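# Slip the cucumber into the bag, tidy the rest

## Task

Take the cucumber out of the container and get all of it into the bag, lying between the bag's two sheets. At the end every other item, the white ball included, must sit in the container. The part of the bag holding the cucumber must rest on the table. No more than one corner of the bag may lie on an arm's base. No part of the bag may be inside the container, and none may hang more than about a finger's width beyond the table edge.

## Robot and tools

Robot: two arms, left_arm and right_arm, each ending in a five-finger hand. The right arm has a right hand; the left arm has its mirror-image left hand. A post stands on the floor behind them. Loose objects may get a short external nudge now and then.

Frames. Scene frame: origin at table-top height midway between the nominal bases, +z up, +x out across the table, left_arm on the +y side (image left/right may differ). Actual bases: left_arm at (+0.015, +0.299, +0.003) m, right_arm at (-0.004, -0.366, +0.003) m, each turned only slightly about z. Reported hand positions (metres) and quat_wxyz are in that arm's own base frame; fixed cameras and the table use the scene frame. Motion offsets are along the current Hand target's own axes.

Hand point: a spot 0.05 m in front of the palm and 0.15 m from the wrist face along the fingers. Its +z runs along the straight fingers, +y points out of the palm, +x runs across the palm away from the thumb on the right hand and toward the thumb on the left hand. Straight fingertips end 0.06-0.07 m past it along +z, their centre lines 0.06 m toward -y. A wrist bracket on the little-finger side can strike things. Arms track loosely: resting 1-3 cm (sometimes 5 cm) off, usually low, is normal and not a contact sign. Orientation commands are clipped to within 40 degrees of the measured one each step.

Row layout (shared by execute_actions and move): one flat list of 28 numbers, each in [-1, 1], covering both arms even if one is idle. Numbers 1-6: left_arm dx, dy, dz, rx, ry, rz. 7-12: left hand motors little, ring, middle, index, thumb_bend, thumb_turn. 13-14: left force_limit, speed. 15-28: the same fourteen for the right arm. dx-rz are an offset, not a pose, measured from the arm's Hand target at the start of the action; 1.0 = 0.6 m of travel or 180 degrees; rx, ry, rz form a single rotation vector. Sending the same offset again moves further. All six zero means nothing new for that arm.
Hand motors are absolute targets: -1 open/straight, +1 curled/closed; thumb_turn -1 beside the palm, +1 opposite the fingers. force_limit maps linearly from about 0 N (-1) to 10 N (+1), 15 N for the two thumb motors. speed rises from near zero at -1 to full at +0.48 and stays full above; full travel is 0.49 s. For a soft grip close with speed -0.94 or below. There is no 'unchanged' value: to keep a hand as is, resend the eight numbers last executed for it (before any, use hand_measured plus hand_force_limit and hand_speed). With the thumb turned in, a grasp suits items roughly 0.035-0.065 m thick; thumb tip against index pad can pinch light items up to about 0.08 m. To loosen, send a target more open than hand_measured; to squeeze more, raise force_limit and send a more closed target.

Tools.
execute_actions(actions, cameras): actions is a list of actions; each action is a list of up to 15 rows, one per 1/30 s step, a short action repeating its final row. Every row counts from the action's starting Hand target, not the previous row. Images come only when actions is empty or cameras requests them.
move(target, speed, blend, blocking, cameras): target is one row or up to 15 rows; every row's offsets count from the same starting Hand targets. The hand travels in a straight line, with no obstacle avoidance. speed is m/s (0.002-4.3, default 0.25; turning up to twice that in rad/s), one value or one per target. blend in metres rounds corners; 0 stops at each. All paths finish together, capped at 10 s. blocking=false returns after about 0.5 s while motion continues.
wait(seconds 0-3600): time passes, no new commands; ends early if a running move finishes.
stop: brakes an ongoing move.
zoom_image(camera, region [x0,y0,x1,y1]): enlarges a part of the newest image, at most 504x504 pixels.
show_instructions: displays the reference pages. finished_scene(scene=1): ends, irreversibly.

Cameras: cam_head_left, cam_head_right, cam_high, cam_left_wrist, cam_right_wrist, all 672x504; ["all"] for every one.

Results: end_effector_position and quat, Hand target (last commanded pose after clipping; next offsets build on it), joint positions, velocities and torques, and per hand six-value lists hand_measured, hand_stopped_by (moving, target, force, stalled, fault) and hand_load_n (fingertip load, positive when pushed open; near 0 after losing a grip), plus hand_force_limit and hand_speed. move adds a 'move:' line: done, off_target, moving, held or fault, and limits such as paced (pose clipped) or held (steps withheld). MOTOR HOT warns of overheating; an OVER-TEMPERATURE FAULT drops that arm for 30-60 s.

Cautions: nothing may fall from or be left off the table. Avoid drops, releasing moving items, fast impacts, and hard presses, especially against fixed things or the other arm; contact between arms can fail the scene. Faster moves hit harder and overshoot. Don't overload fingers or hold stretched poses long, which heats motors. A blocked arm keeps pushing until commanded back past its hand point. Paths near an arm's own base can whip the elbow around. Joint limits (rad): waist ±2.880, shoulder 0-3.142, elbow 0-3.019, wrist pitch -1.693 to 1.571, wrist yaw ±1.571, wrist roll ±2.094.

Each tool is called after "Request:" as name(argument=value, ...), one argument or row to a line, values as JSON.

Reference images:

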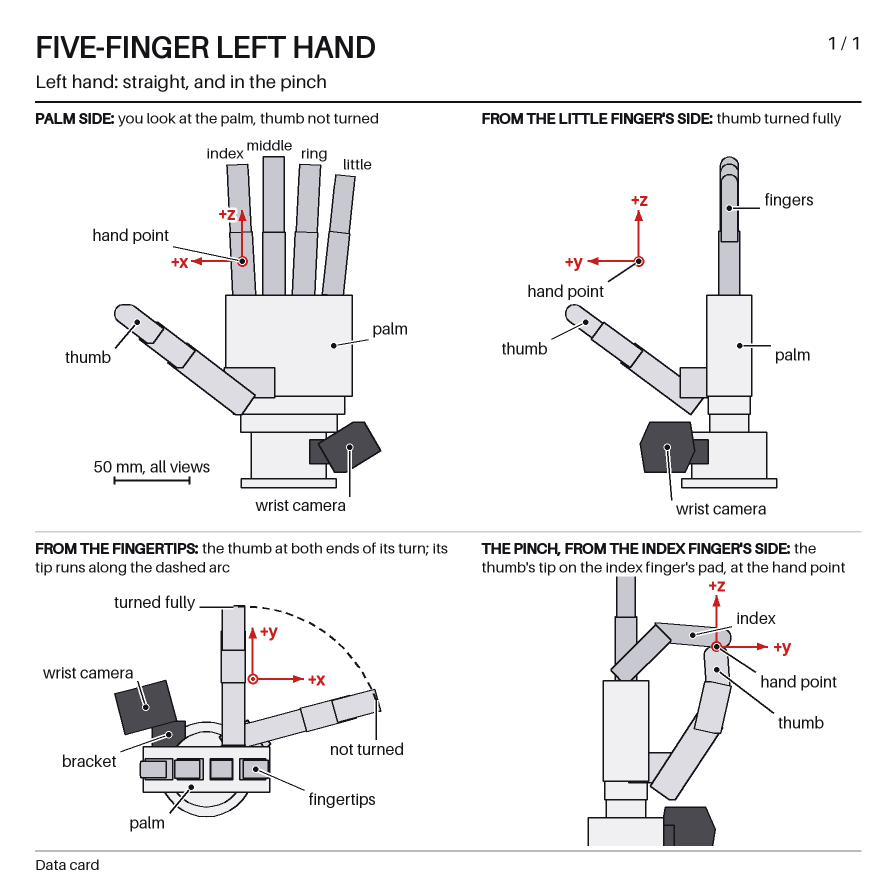

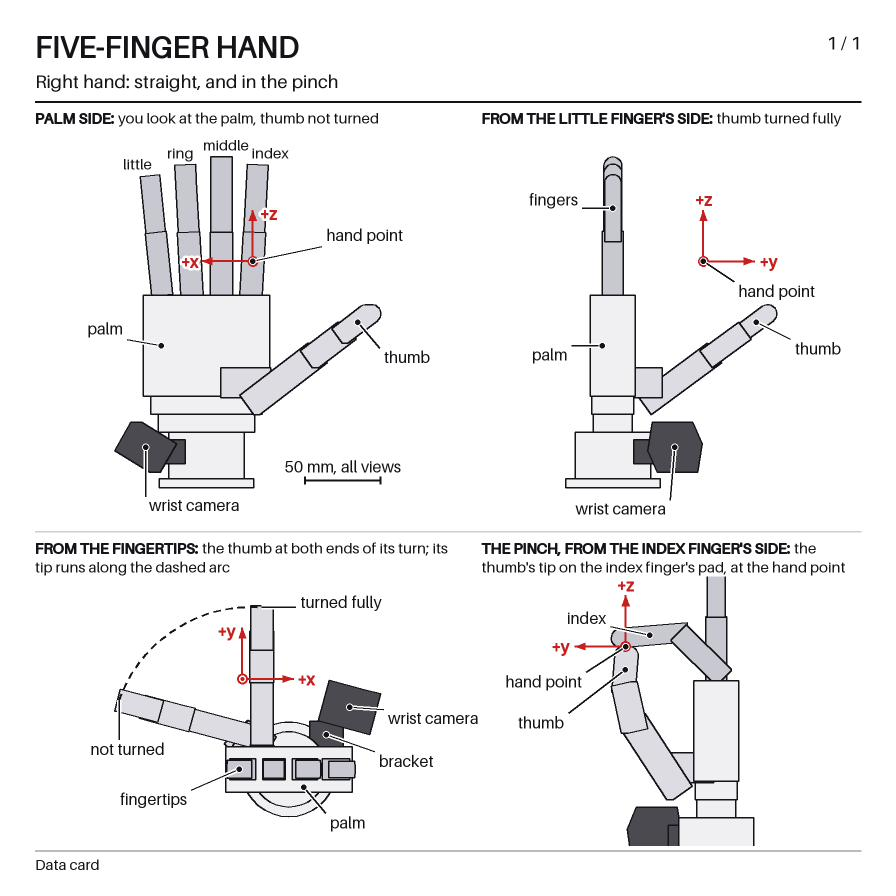

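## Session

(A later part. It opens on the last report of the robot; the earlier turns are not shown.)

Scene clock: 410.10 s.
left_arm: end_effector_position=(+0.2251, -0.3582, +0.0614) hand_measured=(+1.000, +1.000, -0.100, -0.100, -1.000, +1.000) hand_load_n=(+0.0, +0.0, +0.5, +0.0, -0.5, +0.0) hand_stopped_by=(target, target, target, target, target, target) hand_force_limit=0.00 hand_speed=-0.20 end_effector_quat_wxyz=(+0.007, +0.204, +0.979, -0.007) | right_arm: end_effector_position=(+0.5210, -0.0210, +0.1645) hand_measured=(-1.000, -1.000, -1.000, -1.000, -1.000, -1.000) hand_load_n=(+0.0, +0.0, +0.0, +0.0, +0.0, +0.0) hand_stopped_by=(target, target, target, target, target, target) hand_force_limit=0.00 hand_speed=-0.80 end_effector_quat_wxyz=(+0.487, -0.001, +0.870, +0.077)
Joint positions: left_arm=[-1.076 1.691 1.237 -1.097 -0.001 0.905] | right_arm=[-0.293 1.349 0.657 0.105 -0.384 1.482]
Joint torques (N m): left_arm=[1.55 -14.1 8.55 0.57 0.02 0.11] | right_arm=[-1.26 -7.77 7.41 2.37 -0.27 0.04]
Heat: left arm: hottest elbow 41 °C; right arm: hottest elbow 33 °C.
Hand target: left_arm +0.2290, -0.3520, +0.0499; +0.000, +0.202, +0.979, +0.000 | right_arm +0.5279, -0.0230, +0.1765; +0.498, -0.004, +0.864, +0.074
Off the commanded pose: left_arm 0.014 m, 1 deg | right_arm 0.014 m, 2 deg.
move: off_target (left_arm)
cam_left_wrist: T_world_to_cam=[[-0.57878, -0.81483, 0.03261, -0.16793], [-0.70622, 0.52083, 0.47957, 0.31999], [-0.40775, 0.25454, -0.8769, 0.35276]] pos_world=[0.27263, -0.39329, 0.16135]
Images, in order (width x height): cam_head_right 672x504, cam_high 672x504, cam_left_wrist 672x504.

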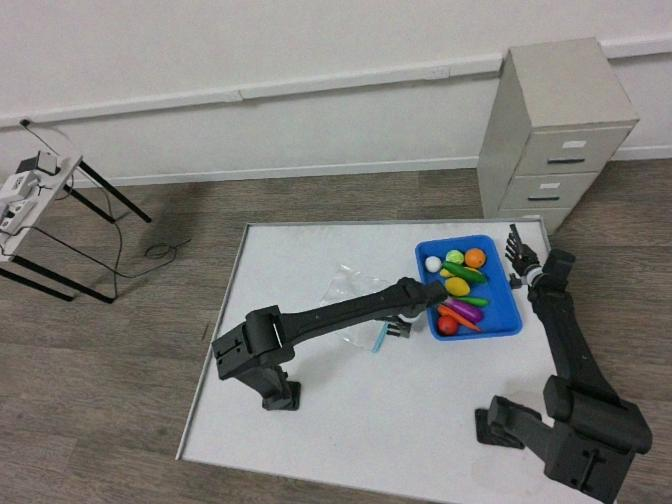

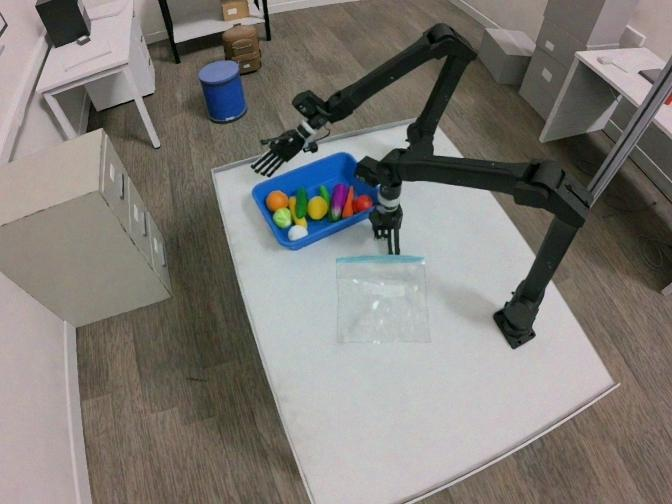

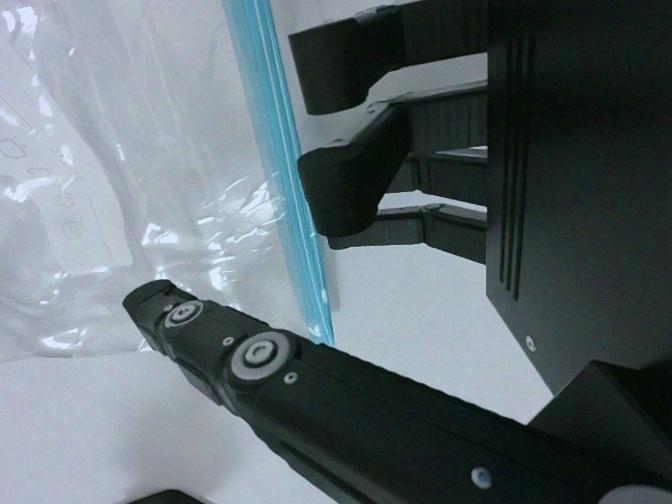

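Request:
move(
  target=[
    [0,-0.02,0,0,0,0, 1, 1, -0.1, -0.1, -1, 1, 0, -0.2, 0,0,0,0,0,0,-1,-1,-1,-1,-1,-1,0,-0.8],
    [0,-0.02,0.025,0,0,0, 1, 1, -0.1, -0.1, -1, 1, 0, -0.2, 0,0,0,0,0,0,-1,-1,-1,-1,-1,-1,0,-0.8],
  ],
  speed=0.06,
  cameras=["cam_left_wrist","cam_high","cam_head_right"],
)

Scene clock: 485.23 s.
left_arm: end_effector_position=(+0.2279, -0.3634, +0.0461) hand_measured=(+1.000, +1.000, -0.100, -0.100, -1.000, +1.000) hand_load_n=(+0.0, +0.0, +0.0, +0.0, -0.5, +0.0) hand_stopped_by=(target, target, target, target, target, target) hand_force_limit=0.00 hand_speed=-0.20 end_effector_quat_wxyz=(+0.006, +0.204, +0.979, -0.007) | right_arm: end_effector_position=(+0.5210, -0.0210, +0.1645) hand_measured=(-1.000, -1.000, -1.000, -1.000, -1.000, -1.000) hand_load_n=(+0.0, +0.0, +0.0, +0.0, +0.0, +0.0) hand_stopped_by=(target, target, target, target, target, target) hand_force_limit=0.00 hand_speed=-0.80 end_effector_quat_wxyz=(+0.487, -0.001, +0.870, +0.077)
Joint positions: left_arm=[-1.076 1.725 1.237 -1.065 -0.001 0.905] | right_arm=[-0.293 1.349 0.657 0.105 -0.384 1.482]
Joint torques (N m): left_arm=[0.09 -14.33 8.84 0.43 0.03 -0.11] | right_arm=[-1.08 -7.77 7.32 2.4 -0.28 0.05]
Heat: left arm: hottest elbow 38 °C; right arm: hottest elbow 33 °C.
Hand target: left_arm +0.2243, -0.3631, +0.0349; +0.000, +0.202, +0.979, +0.000 | right_arm +0.5279, -0.0230, +0.1765; +0.498, -0.004, +0.864, +0.074
Off the commanded pose: left_arm 0.012 m, 1 deg | right_arm 0.014 m, 2 deg.
move: off_target (left_arm)
cam_left_wrist: T_world_to_cam=[[-0.57875, -0.81488, 0.03174, -0.17006], [-0.70578, 0.52001, 0.4811, 0.33157], [-0.40855, 0.25603, -0.87609, 0.34251]] pos_world=[0.27553, -0.39869, 0.14594]
Images, in order (width x height): cam_head_right 672x504, cam_high 672x504, cam_left_wrist 672x504.

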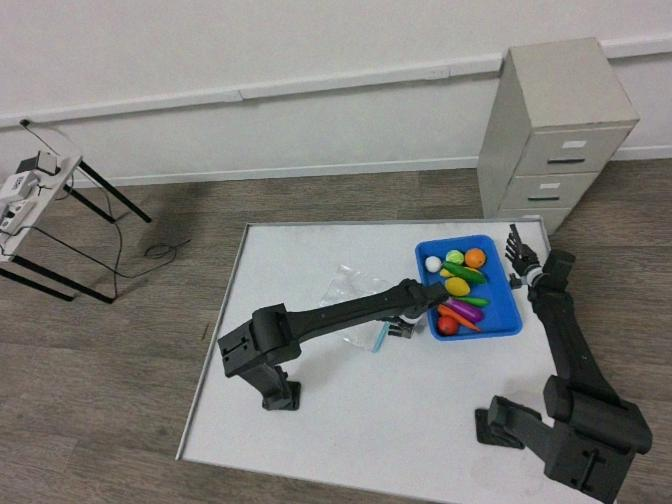

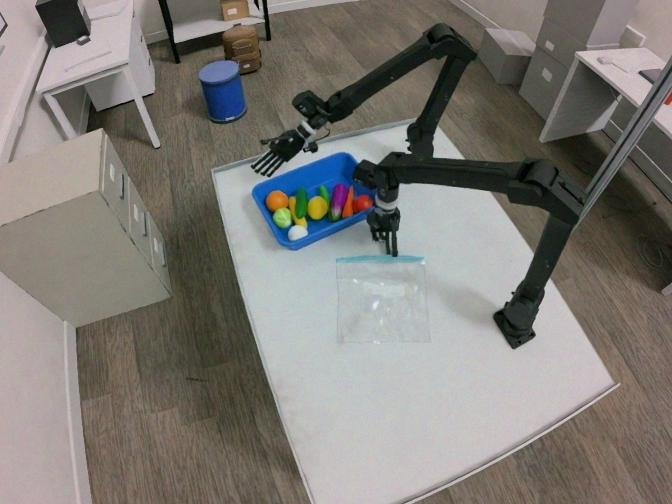

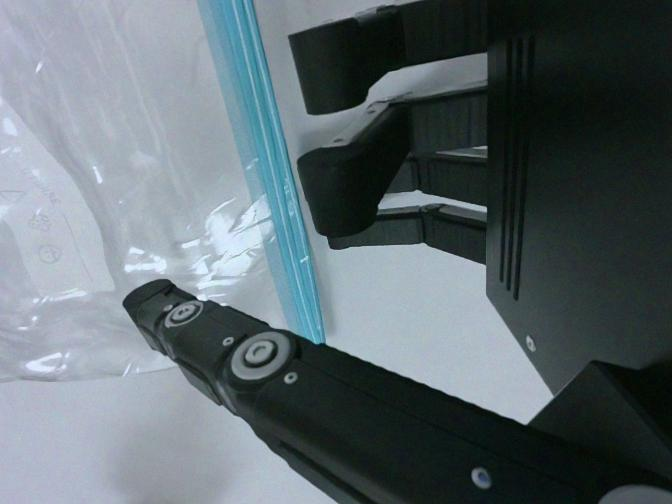

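Request:
zoom_image(
  camera="cam_left_wrist",
  region=[180, 0, 380, 360],
)

Request:
zoom_image(
  camera="cam_high",
  region=[360, 200, 430, 270],
)

Scaled by 1.400.

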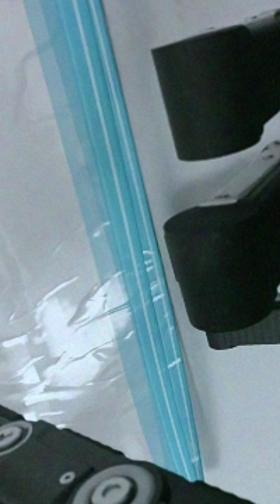

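Scaled by 7.200.

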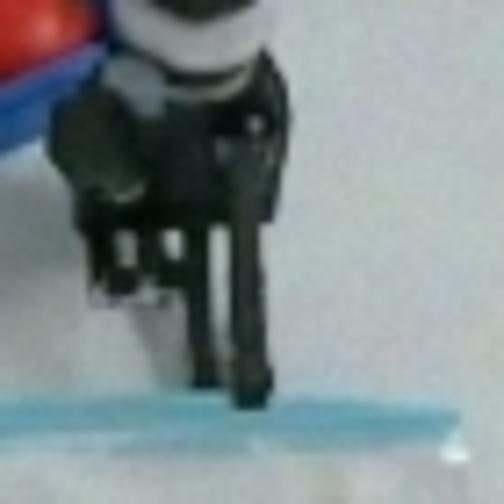

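Request:
zoom_image(
  camera="cam_head_right",
  region=[360, 300, 430, 360],
)

Scaled by 7.200.

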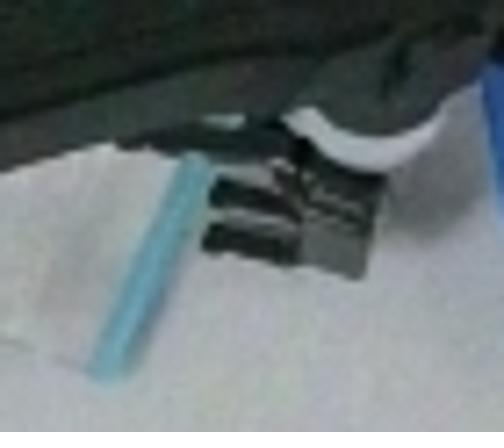

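Request:
move(
  target=[0,0.0333,0,0,0,0, 1, 1, -0.1, -0.1, -1, 1, 0, -0.2, 0,0,0,0,0,0,-1,-1,-1,-1,-1,-1,0,-0.8],
  speed=0.05,
  cameras=["cam_left_wrist","cam_high","cam_head_right"],
)

Scene clock: 551.53 s.
left_arm: end_effector_position=(+0.2263, -0.3553, +0.0399) hand_measured=(+1.000, +1.000, -0.100, -0.100, -1.000, +1.000) hand_load_n=(+0.0, +0.0, -1.0, +0.0, +0.0, -0.5) hand_stopped_by=(target, target, target, target, target, target) hand_force_limit=0.00 hand_speed=-0.20 end_effector_quat_wxyz=(+0.002, +0.206, +0.979, -0.003) | right_arm: end_effector_position=(+0.5210, -0.0210, +0.1645) hand_measured=(-1.000, -1.000, -1.000, -1.000, -1.000, -1.000) hand_load_n=(+0.0, +0.0, +0.0, +0.0, +0.0, +0.0) hand_stopped_by=(target, target, target, target, target, target) hand_force_limit=0.00 hand_speed=-0.80 end_effector_quat_wxyz=(+0.487, -0.001, +0.870, +0.077)
Joint positions: left_arm=[-1.071 1.722 1.213 -1.054 0.001 0.915] | right_arm=[-0.293 1.349 0.657 0.105 -0.384 1.482]
Joint torques (N m): left_arm=[2.73 -16.26 7.49 0.49 -0.06 0.16] | right_arm=[-1.2 -7.65 7.36 2.39 -0.27 0.04]
Heat: left arm: hottest elbow 38 °C; right arm: hottest elbow 33 °C.
Hand target: left_arm +0.2321, -0.3446, +0.0349; +0.000, +0.202, +0.979, +0.000 | right_arm +0.5279, -0.0230, +0.1765; +0.498, -0.004, +0.864, +0.074
Off the commanded pose: left_arm 0.013 m, 1 deg | right_arm 0.014 m, 2 deg.
move: off_target (left_arm)
cam_left_wrist: T_world_to_cam=[[-0.58194, -0.81273, 0.0287, -0.16257], [-0.70041, 0.51882, 0.49015, 0.32729], [-0.41325, 0.26513, -0.87116, 0.33851]] pos_world=[0.27452, -0.39168, 0.13914]
Images, in order (width x height): cam_head_right 672x504, cam_high 672x504, cam_left_wrist 672x504.

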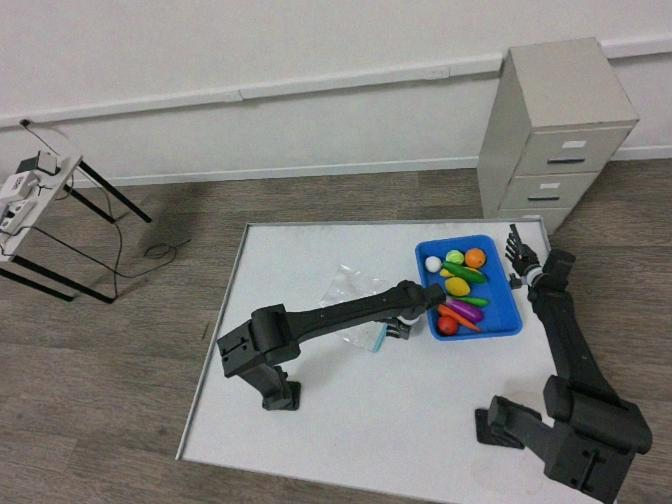

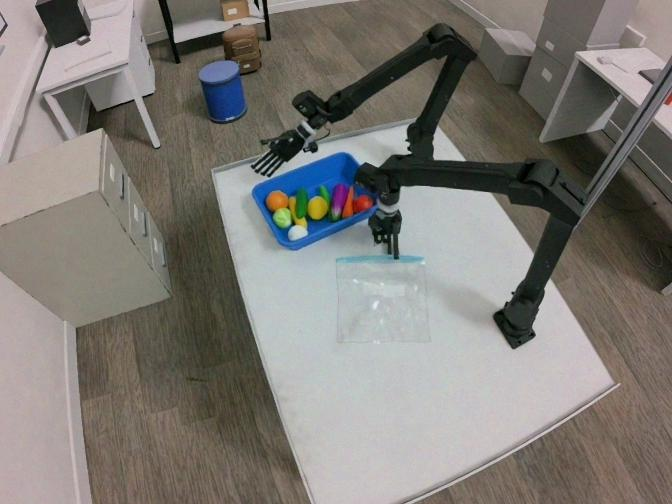

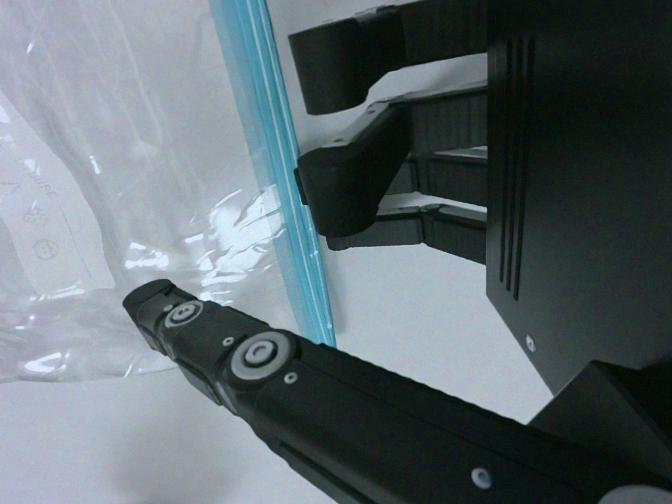

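Request:
zoom_image(
  camera="cam_left_wrist",
  region=[200, 80, 400, 280],
)

Request:
zoom_image(
  camera="cam_head_right",
  region=[360, 300, 430, 360],
)

Request:
zoom_image(
  camera="cam_high",
  region=[330, 220, 430, 290],
)

Scaled by 2.520.

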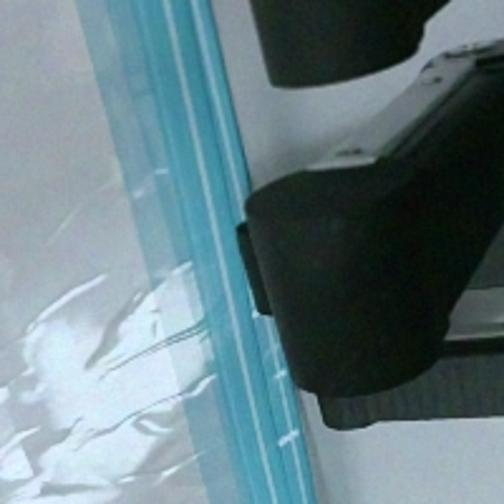

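Scaled by 7.200.

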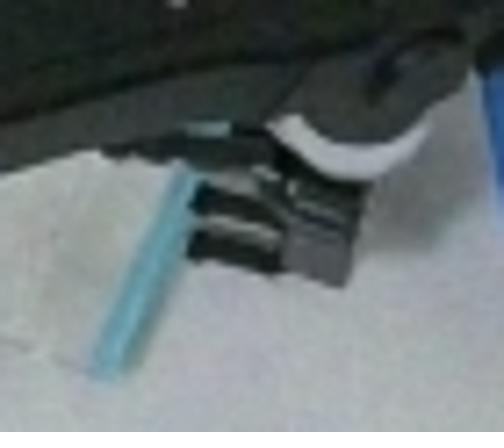

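Scaled by 5.040.

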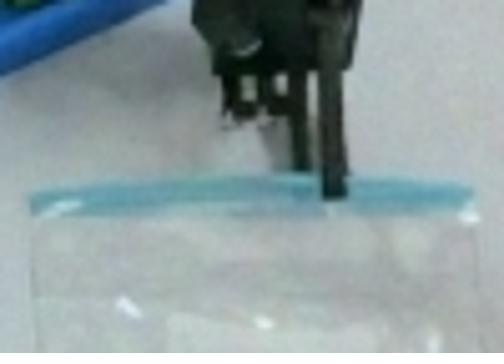

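Request:
move(
  target=[0,0.0333,-0.007,0,0,0, 1, 1, -0.1, -0.1, -1, 1, 0, -0.2, 0,0,0,0,0,0,-1,-1,-1,-1,-1,-1,0,-0.8],
  speed=0.05,
  cameras=["cam_left_wrist","cam_high","cam_head_right"],
)

Request:
zoom_image(
  camera="cam_left_wrist",
  region=[200, 80, 400, 280],
)

Request:
zoom_image(
  camera="cam_head_right",
  region=[360, 300, 430, 360],
)

Request:
zoom_image(
  camera="cam_high",
  region=[330, 220, 430, 290],
)

Scene clock: 585.67 s.
left_arm: end_effector_position=(+0.2364, -0.3341, +0.0403) hand_measured=(+1.000, +1.000, -0.100, -0.100, -1.000, +1.000) hand_load_n=(+0.0, +0.0, -0.5, +0.0, -0.5, +0.0) hand_stopped_by=(target, target, target, target, target, target) hand_force_limit=0.00 hand_speed=-0.20 end_effector_quat_wxyz=(+0.000, +0.204, +0.979, -0.001) | right_arm: end_effector_position=(+0.5210, -0.0210, +0.1645) hand_measured=(-1.000, -1.000, -1.000, -1.000, -1.000, -1.000) hand_load_n=(+0.0, +0.0, +0.0, +0.0, +0.0, +0.0) hand_stopped_by=(target, target, target, target, target, target) hand_force_limit=0.00 hand_speed=-0.80 end_effector_quat_wxyz=(+0.487, -0.001, +0.870, +0.077)
Joint positions: left_arm=[-1.03 1.695 1.177 -1.052 0.001 0.952] | right_arm=[-0.293 1.349 0.657 0.105 -0.384 1.482]
Joint torques (N m): left_arm=[2.08 -15.91 7.8 0.4 -0.09 0.11] | right_arm=[-1.38 -7.94 7.35 2.41 -0.28 0.04]
Heat: left arm: hottest elbow 36 °C; right arm: hottest elbow 33 °C.
Hand target: left_arm +0.2401, -0.3264, +0.0391; +0.000, +0.202, +0.979, +0.000 | right_arm +0.5279, -0.0230, +0.1765; +0.498, -0.004, +0.864, +0.074
Off the commanded pose: left_arm 0.009 m, 0 deg | right_arm 0.014 m, 2 deg.
move: done
cam_left_wrist: T_world_to_cam=[[-0.57846, -0.8153, 0.02597, -0.14112], [-0.7008, 0.51301, 0.49567, 0.32105], [-0.41745, 0.26853, -0.86812, 0.33936]] pos_world=[0.28502, -0.37088, 0.13913]
Images, in order (width x height): cam_head_right 672x504, cam_high 672x504, cam_left_wrist 672x504.

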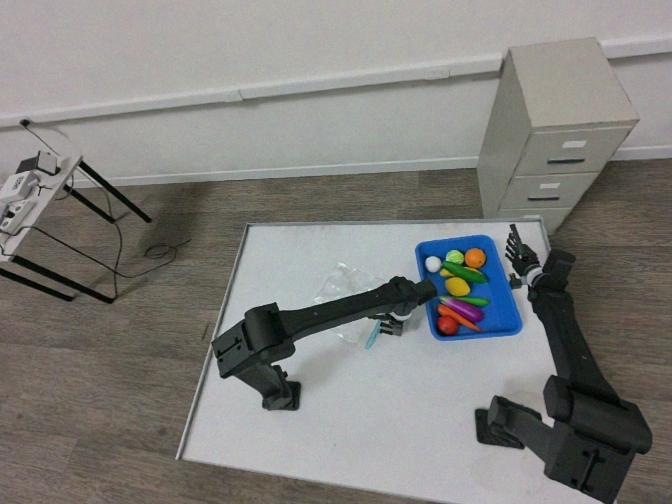

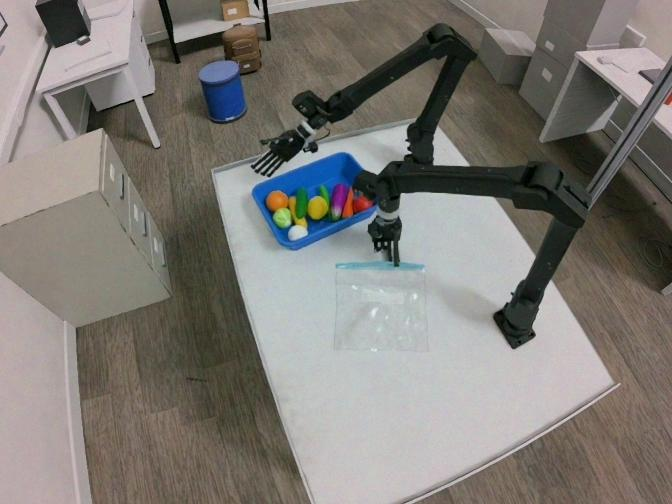

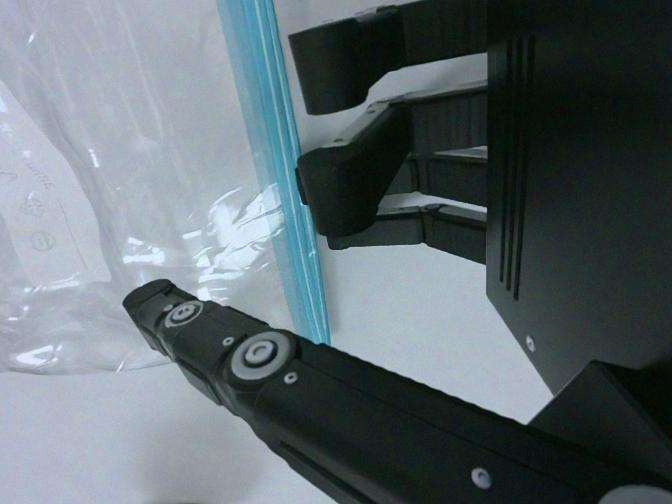

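Scaled by 2.520.

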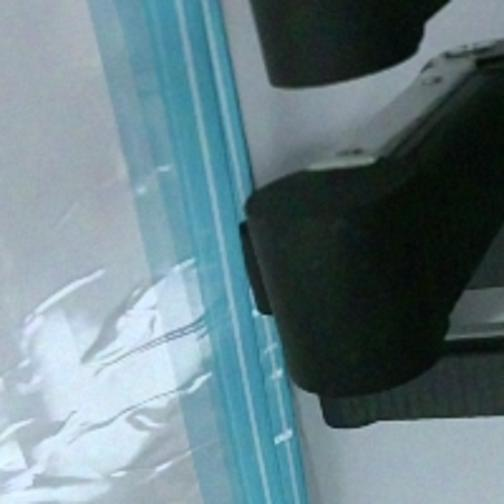

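Scaled by 7.200.

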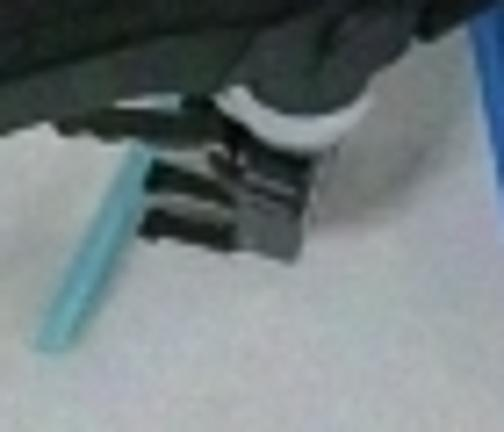

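Scaled by 5.040.

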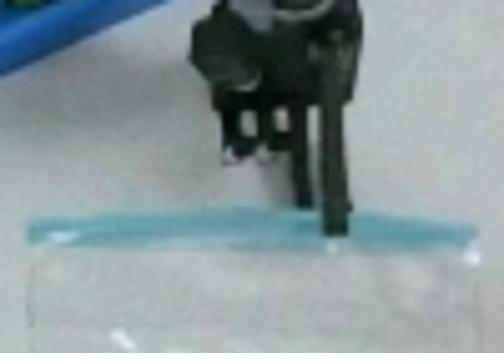

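Request:
zoom_image(
  camera="cam_left_wrist",
  region=[260, 140, 340, 240],
)

Request:
zoom_image(
  camera="cam_left_wrist",
  region=[210, 0, 310, 140],
)

Scaled by 5.040.

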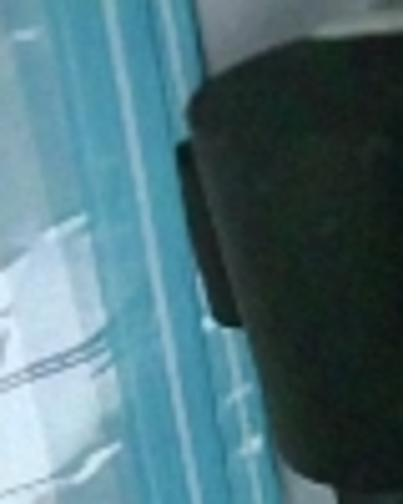

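Scaled by 3.600.

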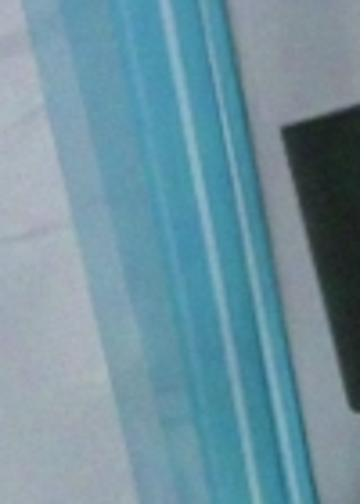

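Request:
move(
  target=[
    [0,-0.03,-0.03,0,0,0, 1, 1, -0.1, -0.1, -1, 1, 0, -0.2, 0,0,0,0,0,0,-1,-1,-1,-1,-1,-1,0,-0.8],
    [0,-0.03,-0.013,0,0,0, 1, 1, -0.1, -0.1, -1, 1, 0, -0.2, 0,0,0,0,0,0,-1,-1,-1,-1,-1,-1,0,-0.8],
  ],
  speed=0.05,
  cameras=["cam_left_wrist","cam_high","cam_head_right"],
)

Request:
zoom_image(
  camera="cam_left_wrist",
  region=[200, 60, 400, 260],
)

Request:
zoom_image(
  camera="cam_high",
  region=[330, 220, 430, 290],
)

Scene clock: 694.07 s.
left_arm: end_effector_position=(+0.2314, -0.3268, +0.0424) hand_measured=(+1.000, +1.000, -0.100, -0.100, -1.000, +1.000) hand_load_n=(+0.0, +0.0, +0.0, +0.0, -0.5, +0.0) hand_stopped_by=(target, target, target, target, target, target) hand_force_limit=0.00 hand_speed=-0.20 end_effector_quat_wxyz=(-0.011, +0.199, +0.980, +0.011) | right_arm: end_effector_position=(+0.5210, -0.0210, +0.1645) hand_measured=(-1.000, -1.000, -1.000, -1.000, -1.000, -1.000) hand_load_n=(+0.0, +0.5, +0.0, +0.0, +0.0, +0.0) hand_stopped_by=(target, target, target, target, target, target) hand_force_limit=0.00 hand_speed=-0.80 end_effector_quat_wxyz=(+0.487, -0.001, +0.870, +0.077)
Joint positions: left_arm=[-1.03 1.695 1.177 -1.084 0.001 0.943] | right_arm=[-0.293 1.349 0.657 0.105 -0.384 1.482]
Joint torques (N m): left_arm=[-0.5 -14.51 11.52 0.39 -0.04 -0.12] | right_arm=[-1.03 -7.77 7.38 2.4 -0.27 0.04]
Heat: left arm: hottest elbow 37 °C; right arm: hottest elbow 34 °C.
Hand target: left_arm +0.2330, -0.3429, +0.0469; +0.000, +0.202, +0.979, +0.000 | right_arm +0.5279, -0.0230, +0.1765; +0.498, -0.004, +0.864, +0.074
Off the commanded pose: left_arm 0.017 m, 2 deg | right_arm 0.014 m, 2 deg.
move: off_target (left_arm)
cam_left_wrist: T_world_to_cam=[[-0.57097, -0.82087, 0.01287, -0.1411], [-0.69688, 0.4929, 0.52096, 0.30426], [-0.43399, 0.28848, -0.85348, 0.34692]] pos_world=[0.28203, -0.36587, 0.1394]
Images, in order (width x height): cam_head_right 672x504, cam_high 672x504, cam_left_wrist 672x504.

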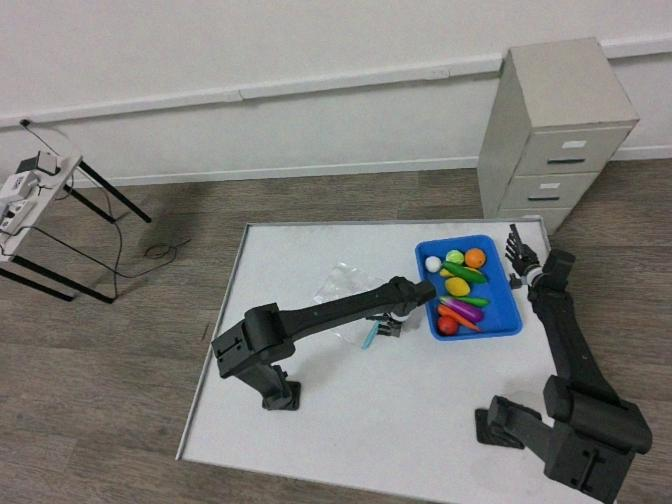

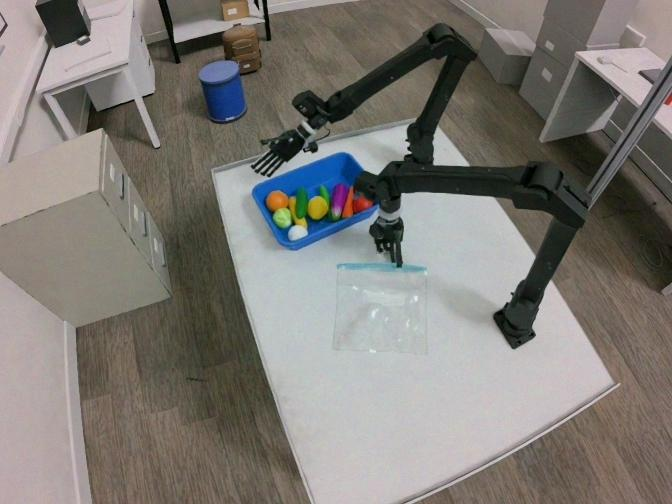

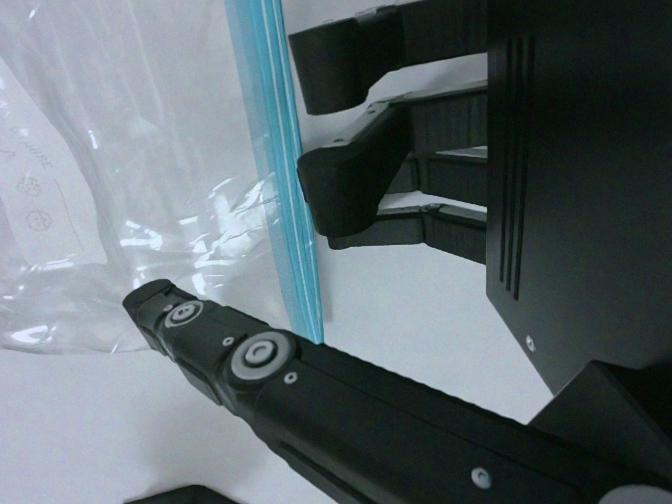

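Scaled by 2.520.

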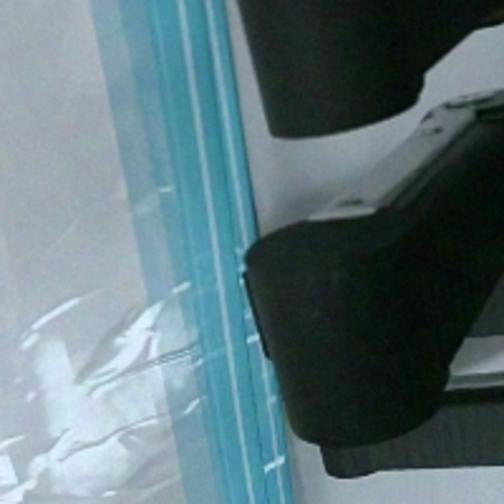

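Scaled by 5.040.

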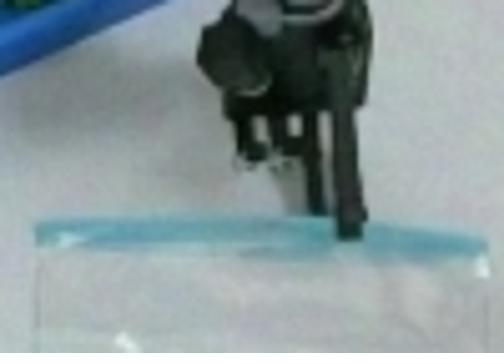

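Request:
move(
  target=[
    [0,0,0,0,0,0, 1, 1, -0.1, -0.1, -1, 1, 0, -0.2, -0.1148,0.0165,-0.0657,0,0,0,-1,-1,-1,-1,-1,-1,0,-0.8],
    [0,0,0,0,0,0, 1, 1, -0.1, -0.1, -1, 1, 0, -0.2, 0.113,0.2018,-0.2938,-0.4279,0.1158,-0.3952,-1,-1,-1,-1,-1,-1,0,-0.8],
  ],
  speed=0.25,
  blend=0.03,
  cameras=["cam_right_wrist","cam_high","cam_head_right"],
)

Scene clock: 773.93 s.
left_arm: end_effector_position=(+0.2314, -0.3268, +0.0424) hand_measured=(+1.000, +1.000, -0.100, -0.100, -1.000, +1.000) hand_load_n=(+0.0, +0.0, -0.5, +0.0, -0.5, +0.0) hand_stopped_by=(target, target, target, target, target, target) hand_force_limit=0.00 hand_speed=-0.20 end_effector_quat_wxyz=(-0.011, +0.199, +0.980, +0.011) | right_arm: end_effector_position=(+0.3233, +0.0788, +0.2142) hand_measured=(-1.000, -1.000, -1.000, -1.000, -1.000, -1.000) hand_load_n=(+0.0, +0.0, +0.0, +0.0, +0.0, +0.0) hand_stopped_by=(target, target, target, target, target, target) hand_force_limit=0.00 hand_speed=-0.80 end_effector_quat_wxyz=(-0.195, +0.758, -0.555, -0.282)
Joint positions: left_arm=[-1.03 1.695 1.177 -1.084 0.001 0.943] | right_arm=[-0.1 1.562 1.301 -1.65 -0.625 -0.517]
Joint torques (N m): left_arm=[-0.79 -14.8 11.49 0.39 -0.05 -0.13] | right_arm=[-0.73 -9.29 8.4 -0.69 -0.43 -0.18]
Heat: left arm: hottest elbow 43 °C; right arm: hottest elbow 35 °C.
Hand target: left_arm +0.2329, -0.3429, +0.0470; +0.000, +0.202, +0.979, +0.000 | right_arm +0.3323, +0.0781, +0.2196; -0.198, +0.764, -0.547, -0.277
Off the commanded pose: left_arm 0.017 m, 2 deg | right_arm 0.011 m, 1 deg.
move: off_target (right_arm)
cam_right_wrist: T_world_to_cam=[[-0.88241, -0.43544, -0.17818, 0.36593], [-0.28705, 0.19822, 0.93718, -0.12542], [-0.37276, 0.87813, -0.29991, 0.22484]] pos_world=[0.37071, -0.01324, 0.25017]
Images, in order (width x height): cam_head_right 672x504, cam_high 672x504, cam_right_wrist 672x504.

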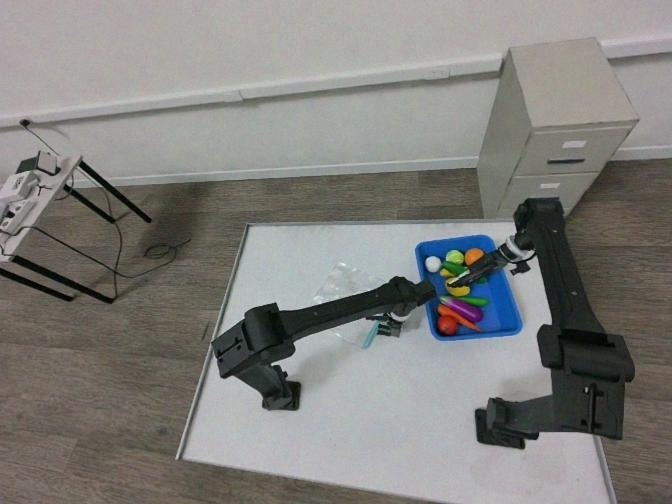

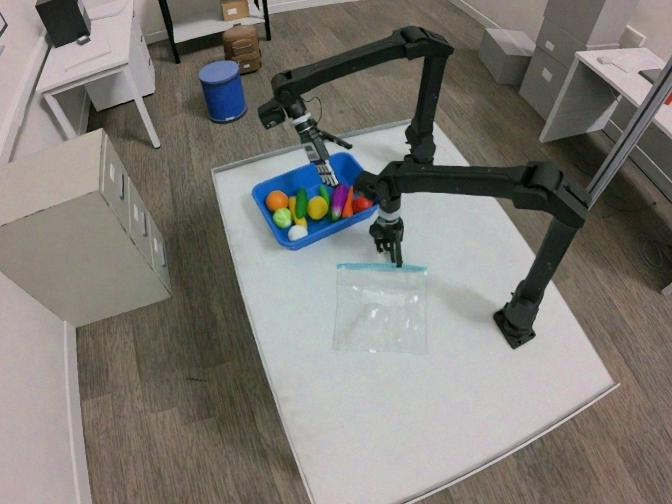

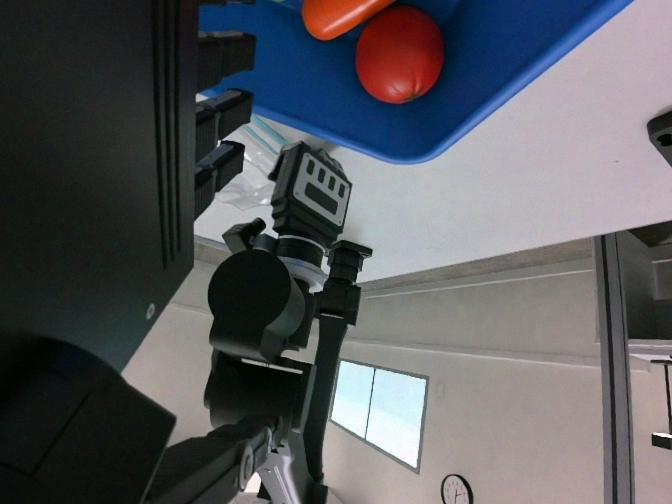

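Request:
zoom_image(
  camera="cam_right_wrist",
  region=[190, 90, 370, 250],
)

Scaled by 2.800.

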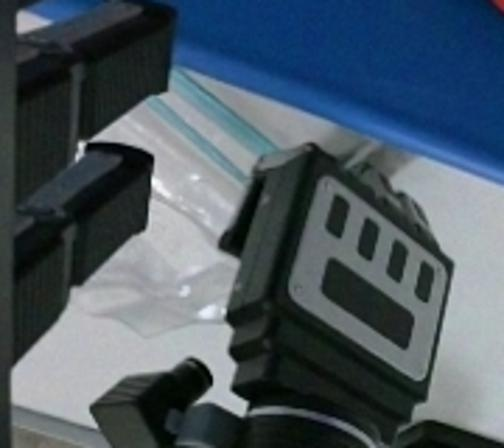

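Request:
move(
  target=[0,0,0,0,0,0, 1, 1, -0.1, -0.1, -1, 1, 0, -0.2, 0.0627,-0.1577,-0.0087,0,0,0,1,1,1,1,-1,-1,0,-0.2],
  speed=0.25,
  cameras=["cam_right_wrist"],
)

Scene clock: 803.37 s.
left_arm: end_effector_position=(+0.2314, -0.3268, +0.0424) hand_measured=(+1.000, +1.000, -0.100, -0.100, -1.000, +1.000) hand_load_n=(+0.0, +0.5, +0.0, +0.0, +0.0, +0.0) hand_stopped_by=(target, target, target, target, target, target) hand_force_limit=0.00 hand_speed=-0.20 end_effector_quat_wxyz=(-0.011, +0.199, +0.980, +0.011) | right_arm: end_effector_position=(+0.4242, +0.0753, +0.1915) hand_measured=(+1.000, +1.000, +1.000, +1.000, -1.000, -1.000) hand_load_n=(+0.0, +0.0, +0.0, +0.0, +0.0, +0.0) hand_stopped_by=(target, target, target, target, target, target) hand_force_limit=0.00 hand_speed=-0.20 end_effector_quat_wxyz=(-0.196, +0.762, -0.549, -0.282)
Joint positions: left_arm=[-1.03 1.695 1.177 -1.084 0.001 0.943] | right_arm=[-0.085 1.832 1.595 -1.669 -0.628 -0.518]
Joint torques (N m): left_arm=[-0.91 -14.86 11.45 0.47 -0.05 -0.13] | right_arm=[-0.38 -13.68 8.44 -0.65 -0.52 0.11]
Heat: left arm: hottest elbow 43 °C; right arm: hottest elbow 36 °C.
Hand target: left_arm +0.2329, -0.3429, +0.0470; +0.000, +0.202, +0.979, +0.000 | right_arm +0.4322, +0.0780, +0.1994; -0.198, +0.764, -0.547, -0.277
Off the commanded pose: left_arm 0.017 m, 2 deg | right_arm 0.012 m, 1 deg.
move: off_target (right_arm)
cam_right_wrist: T_world_to_cam=[[-0.87493, -0.44767, -0.18463, 0.44834], [-0.29555, 0.19163, 0.93591, -0.07011], [-0.3836, 0.87342, -0.29998, 0.26365]] pos_world=[0.47268, -0.01613, 0.22748]

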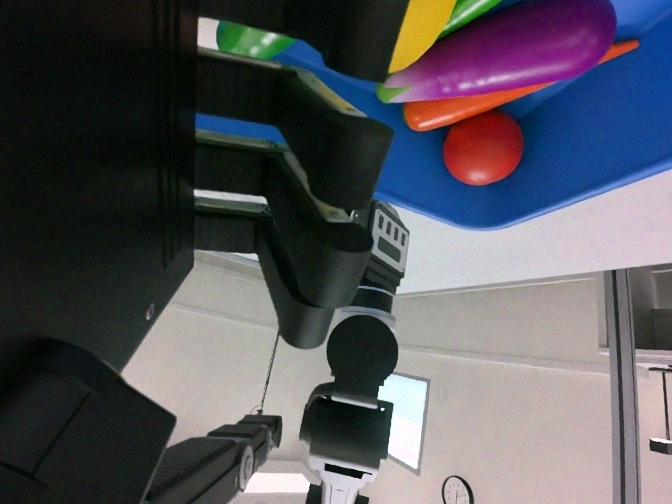

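Request:
move(
  target=[0,0,0,0,0,0, 1, 1, -0.1, -0.1, -1, 1, 0, -0.2, 0,0,0,0,0,0,-1,-1,-1,-1,-1,-1,0,0.2],
  speed=0.25,
  cameras=["cam_right_wrist"],
)

Request:
zoom_image(
  camera="cam_right_wrist",
  region=[240, 140, 420, 270],
)

Scene clock: 817.20 s.
left_arm: end_effector_position=(+0.2314, -0.3268, +0.0424) hand_measured=(+1.000, +1.000, -0.100, -0.100, -1.000, +1.000) hand_load_n=(+0.0, +0.0, +0.0, +0.0, +0.0, +0.0) hand_stopped_by=(target, target, target, target, target, target) hand_force_limit=0.00 hand_speed=-0.20 end_effector_quat_wxyz=(-0.011, +0.199, +0.980, +0.011) | right_arm: end_effector_position=(+0.4240, +0.0753, +0.1916) hand_measured=(-1.000, -1.000, -1.000, -1.000, -1.000, -1.000) hand_load_n=(+0.0, +0.0, +0.0, +0.0, +0.0, +0.0) hand_stopped_by=(target, target, target, target, target, target) hand_force_limit=0.00 hand_speed=0.20 end_effector_quat_wxyz=(-0.196, +0.762, -0.549, -0.282)
Joint positions: left_arm=[-1.03 1.695 1.177 -1.084 0.001 0.943] | right_arm=[-0.085 1.832 1.595 -1.669 -0.628 -0.518]
Joint torques (N m): left_arm=[-0.67 -14.74 11.54 0.39 -0.06 -0.11] | right_arm=[-0.5 -13.63 8.46 -0.69 -0.53 0.11]
Heat: left arm: hottest elbow 44 °C; right arm: hottest elbow 36 °C.
Hand target: left_arm +0.2329, -0.3429, +0.0470; +0.000, +0.202, +0.979, +0.000 | right_arm +0.4321, +0.0780, +0.1995; -0.198, +0.764, -0.547, -0.277
Off the commanded pose: left_arm 0.017 m, 2 deg | right_arm 0.012 m, 1 deg.
move: done
cam_right_wrist: T_world_to_cam=[[-0.87507, -0.44765, -0.18403, 0.4482], [-0.29486, 0.19154, 0.93615, -0.07062], [-0.38382, 0.87345, -0.2996, 0.26365]] pos_world=[0.47258, -0.01613, 0.22758]

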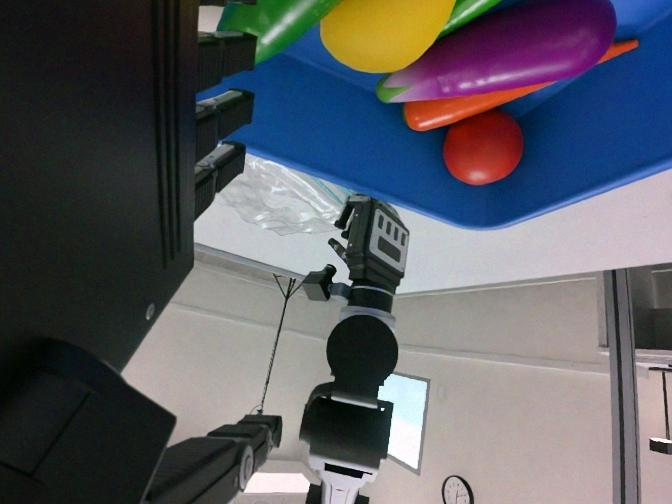

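Scaled by 2.800.

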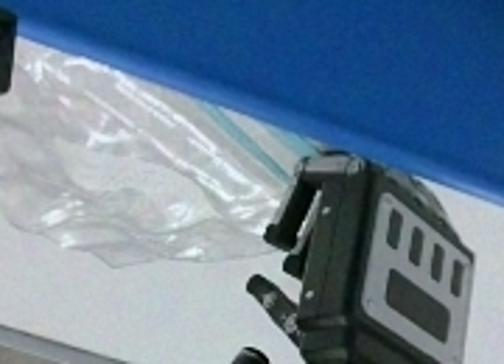

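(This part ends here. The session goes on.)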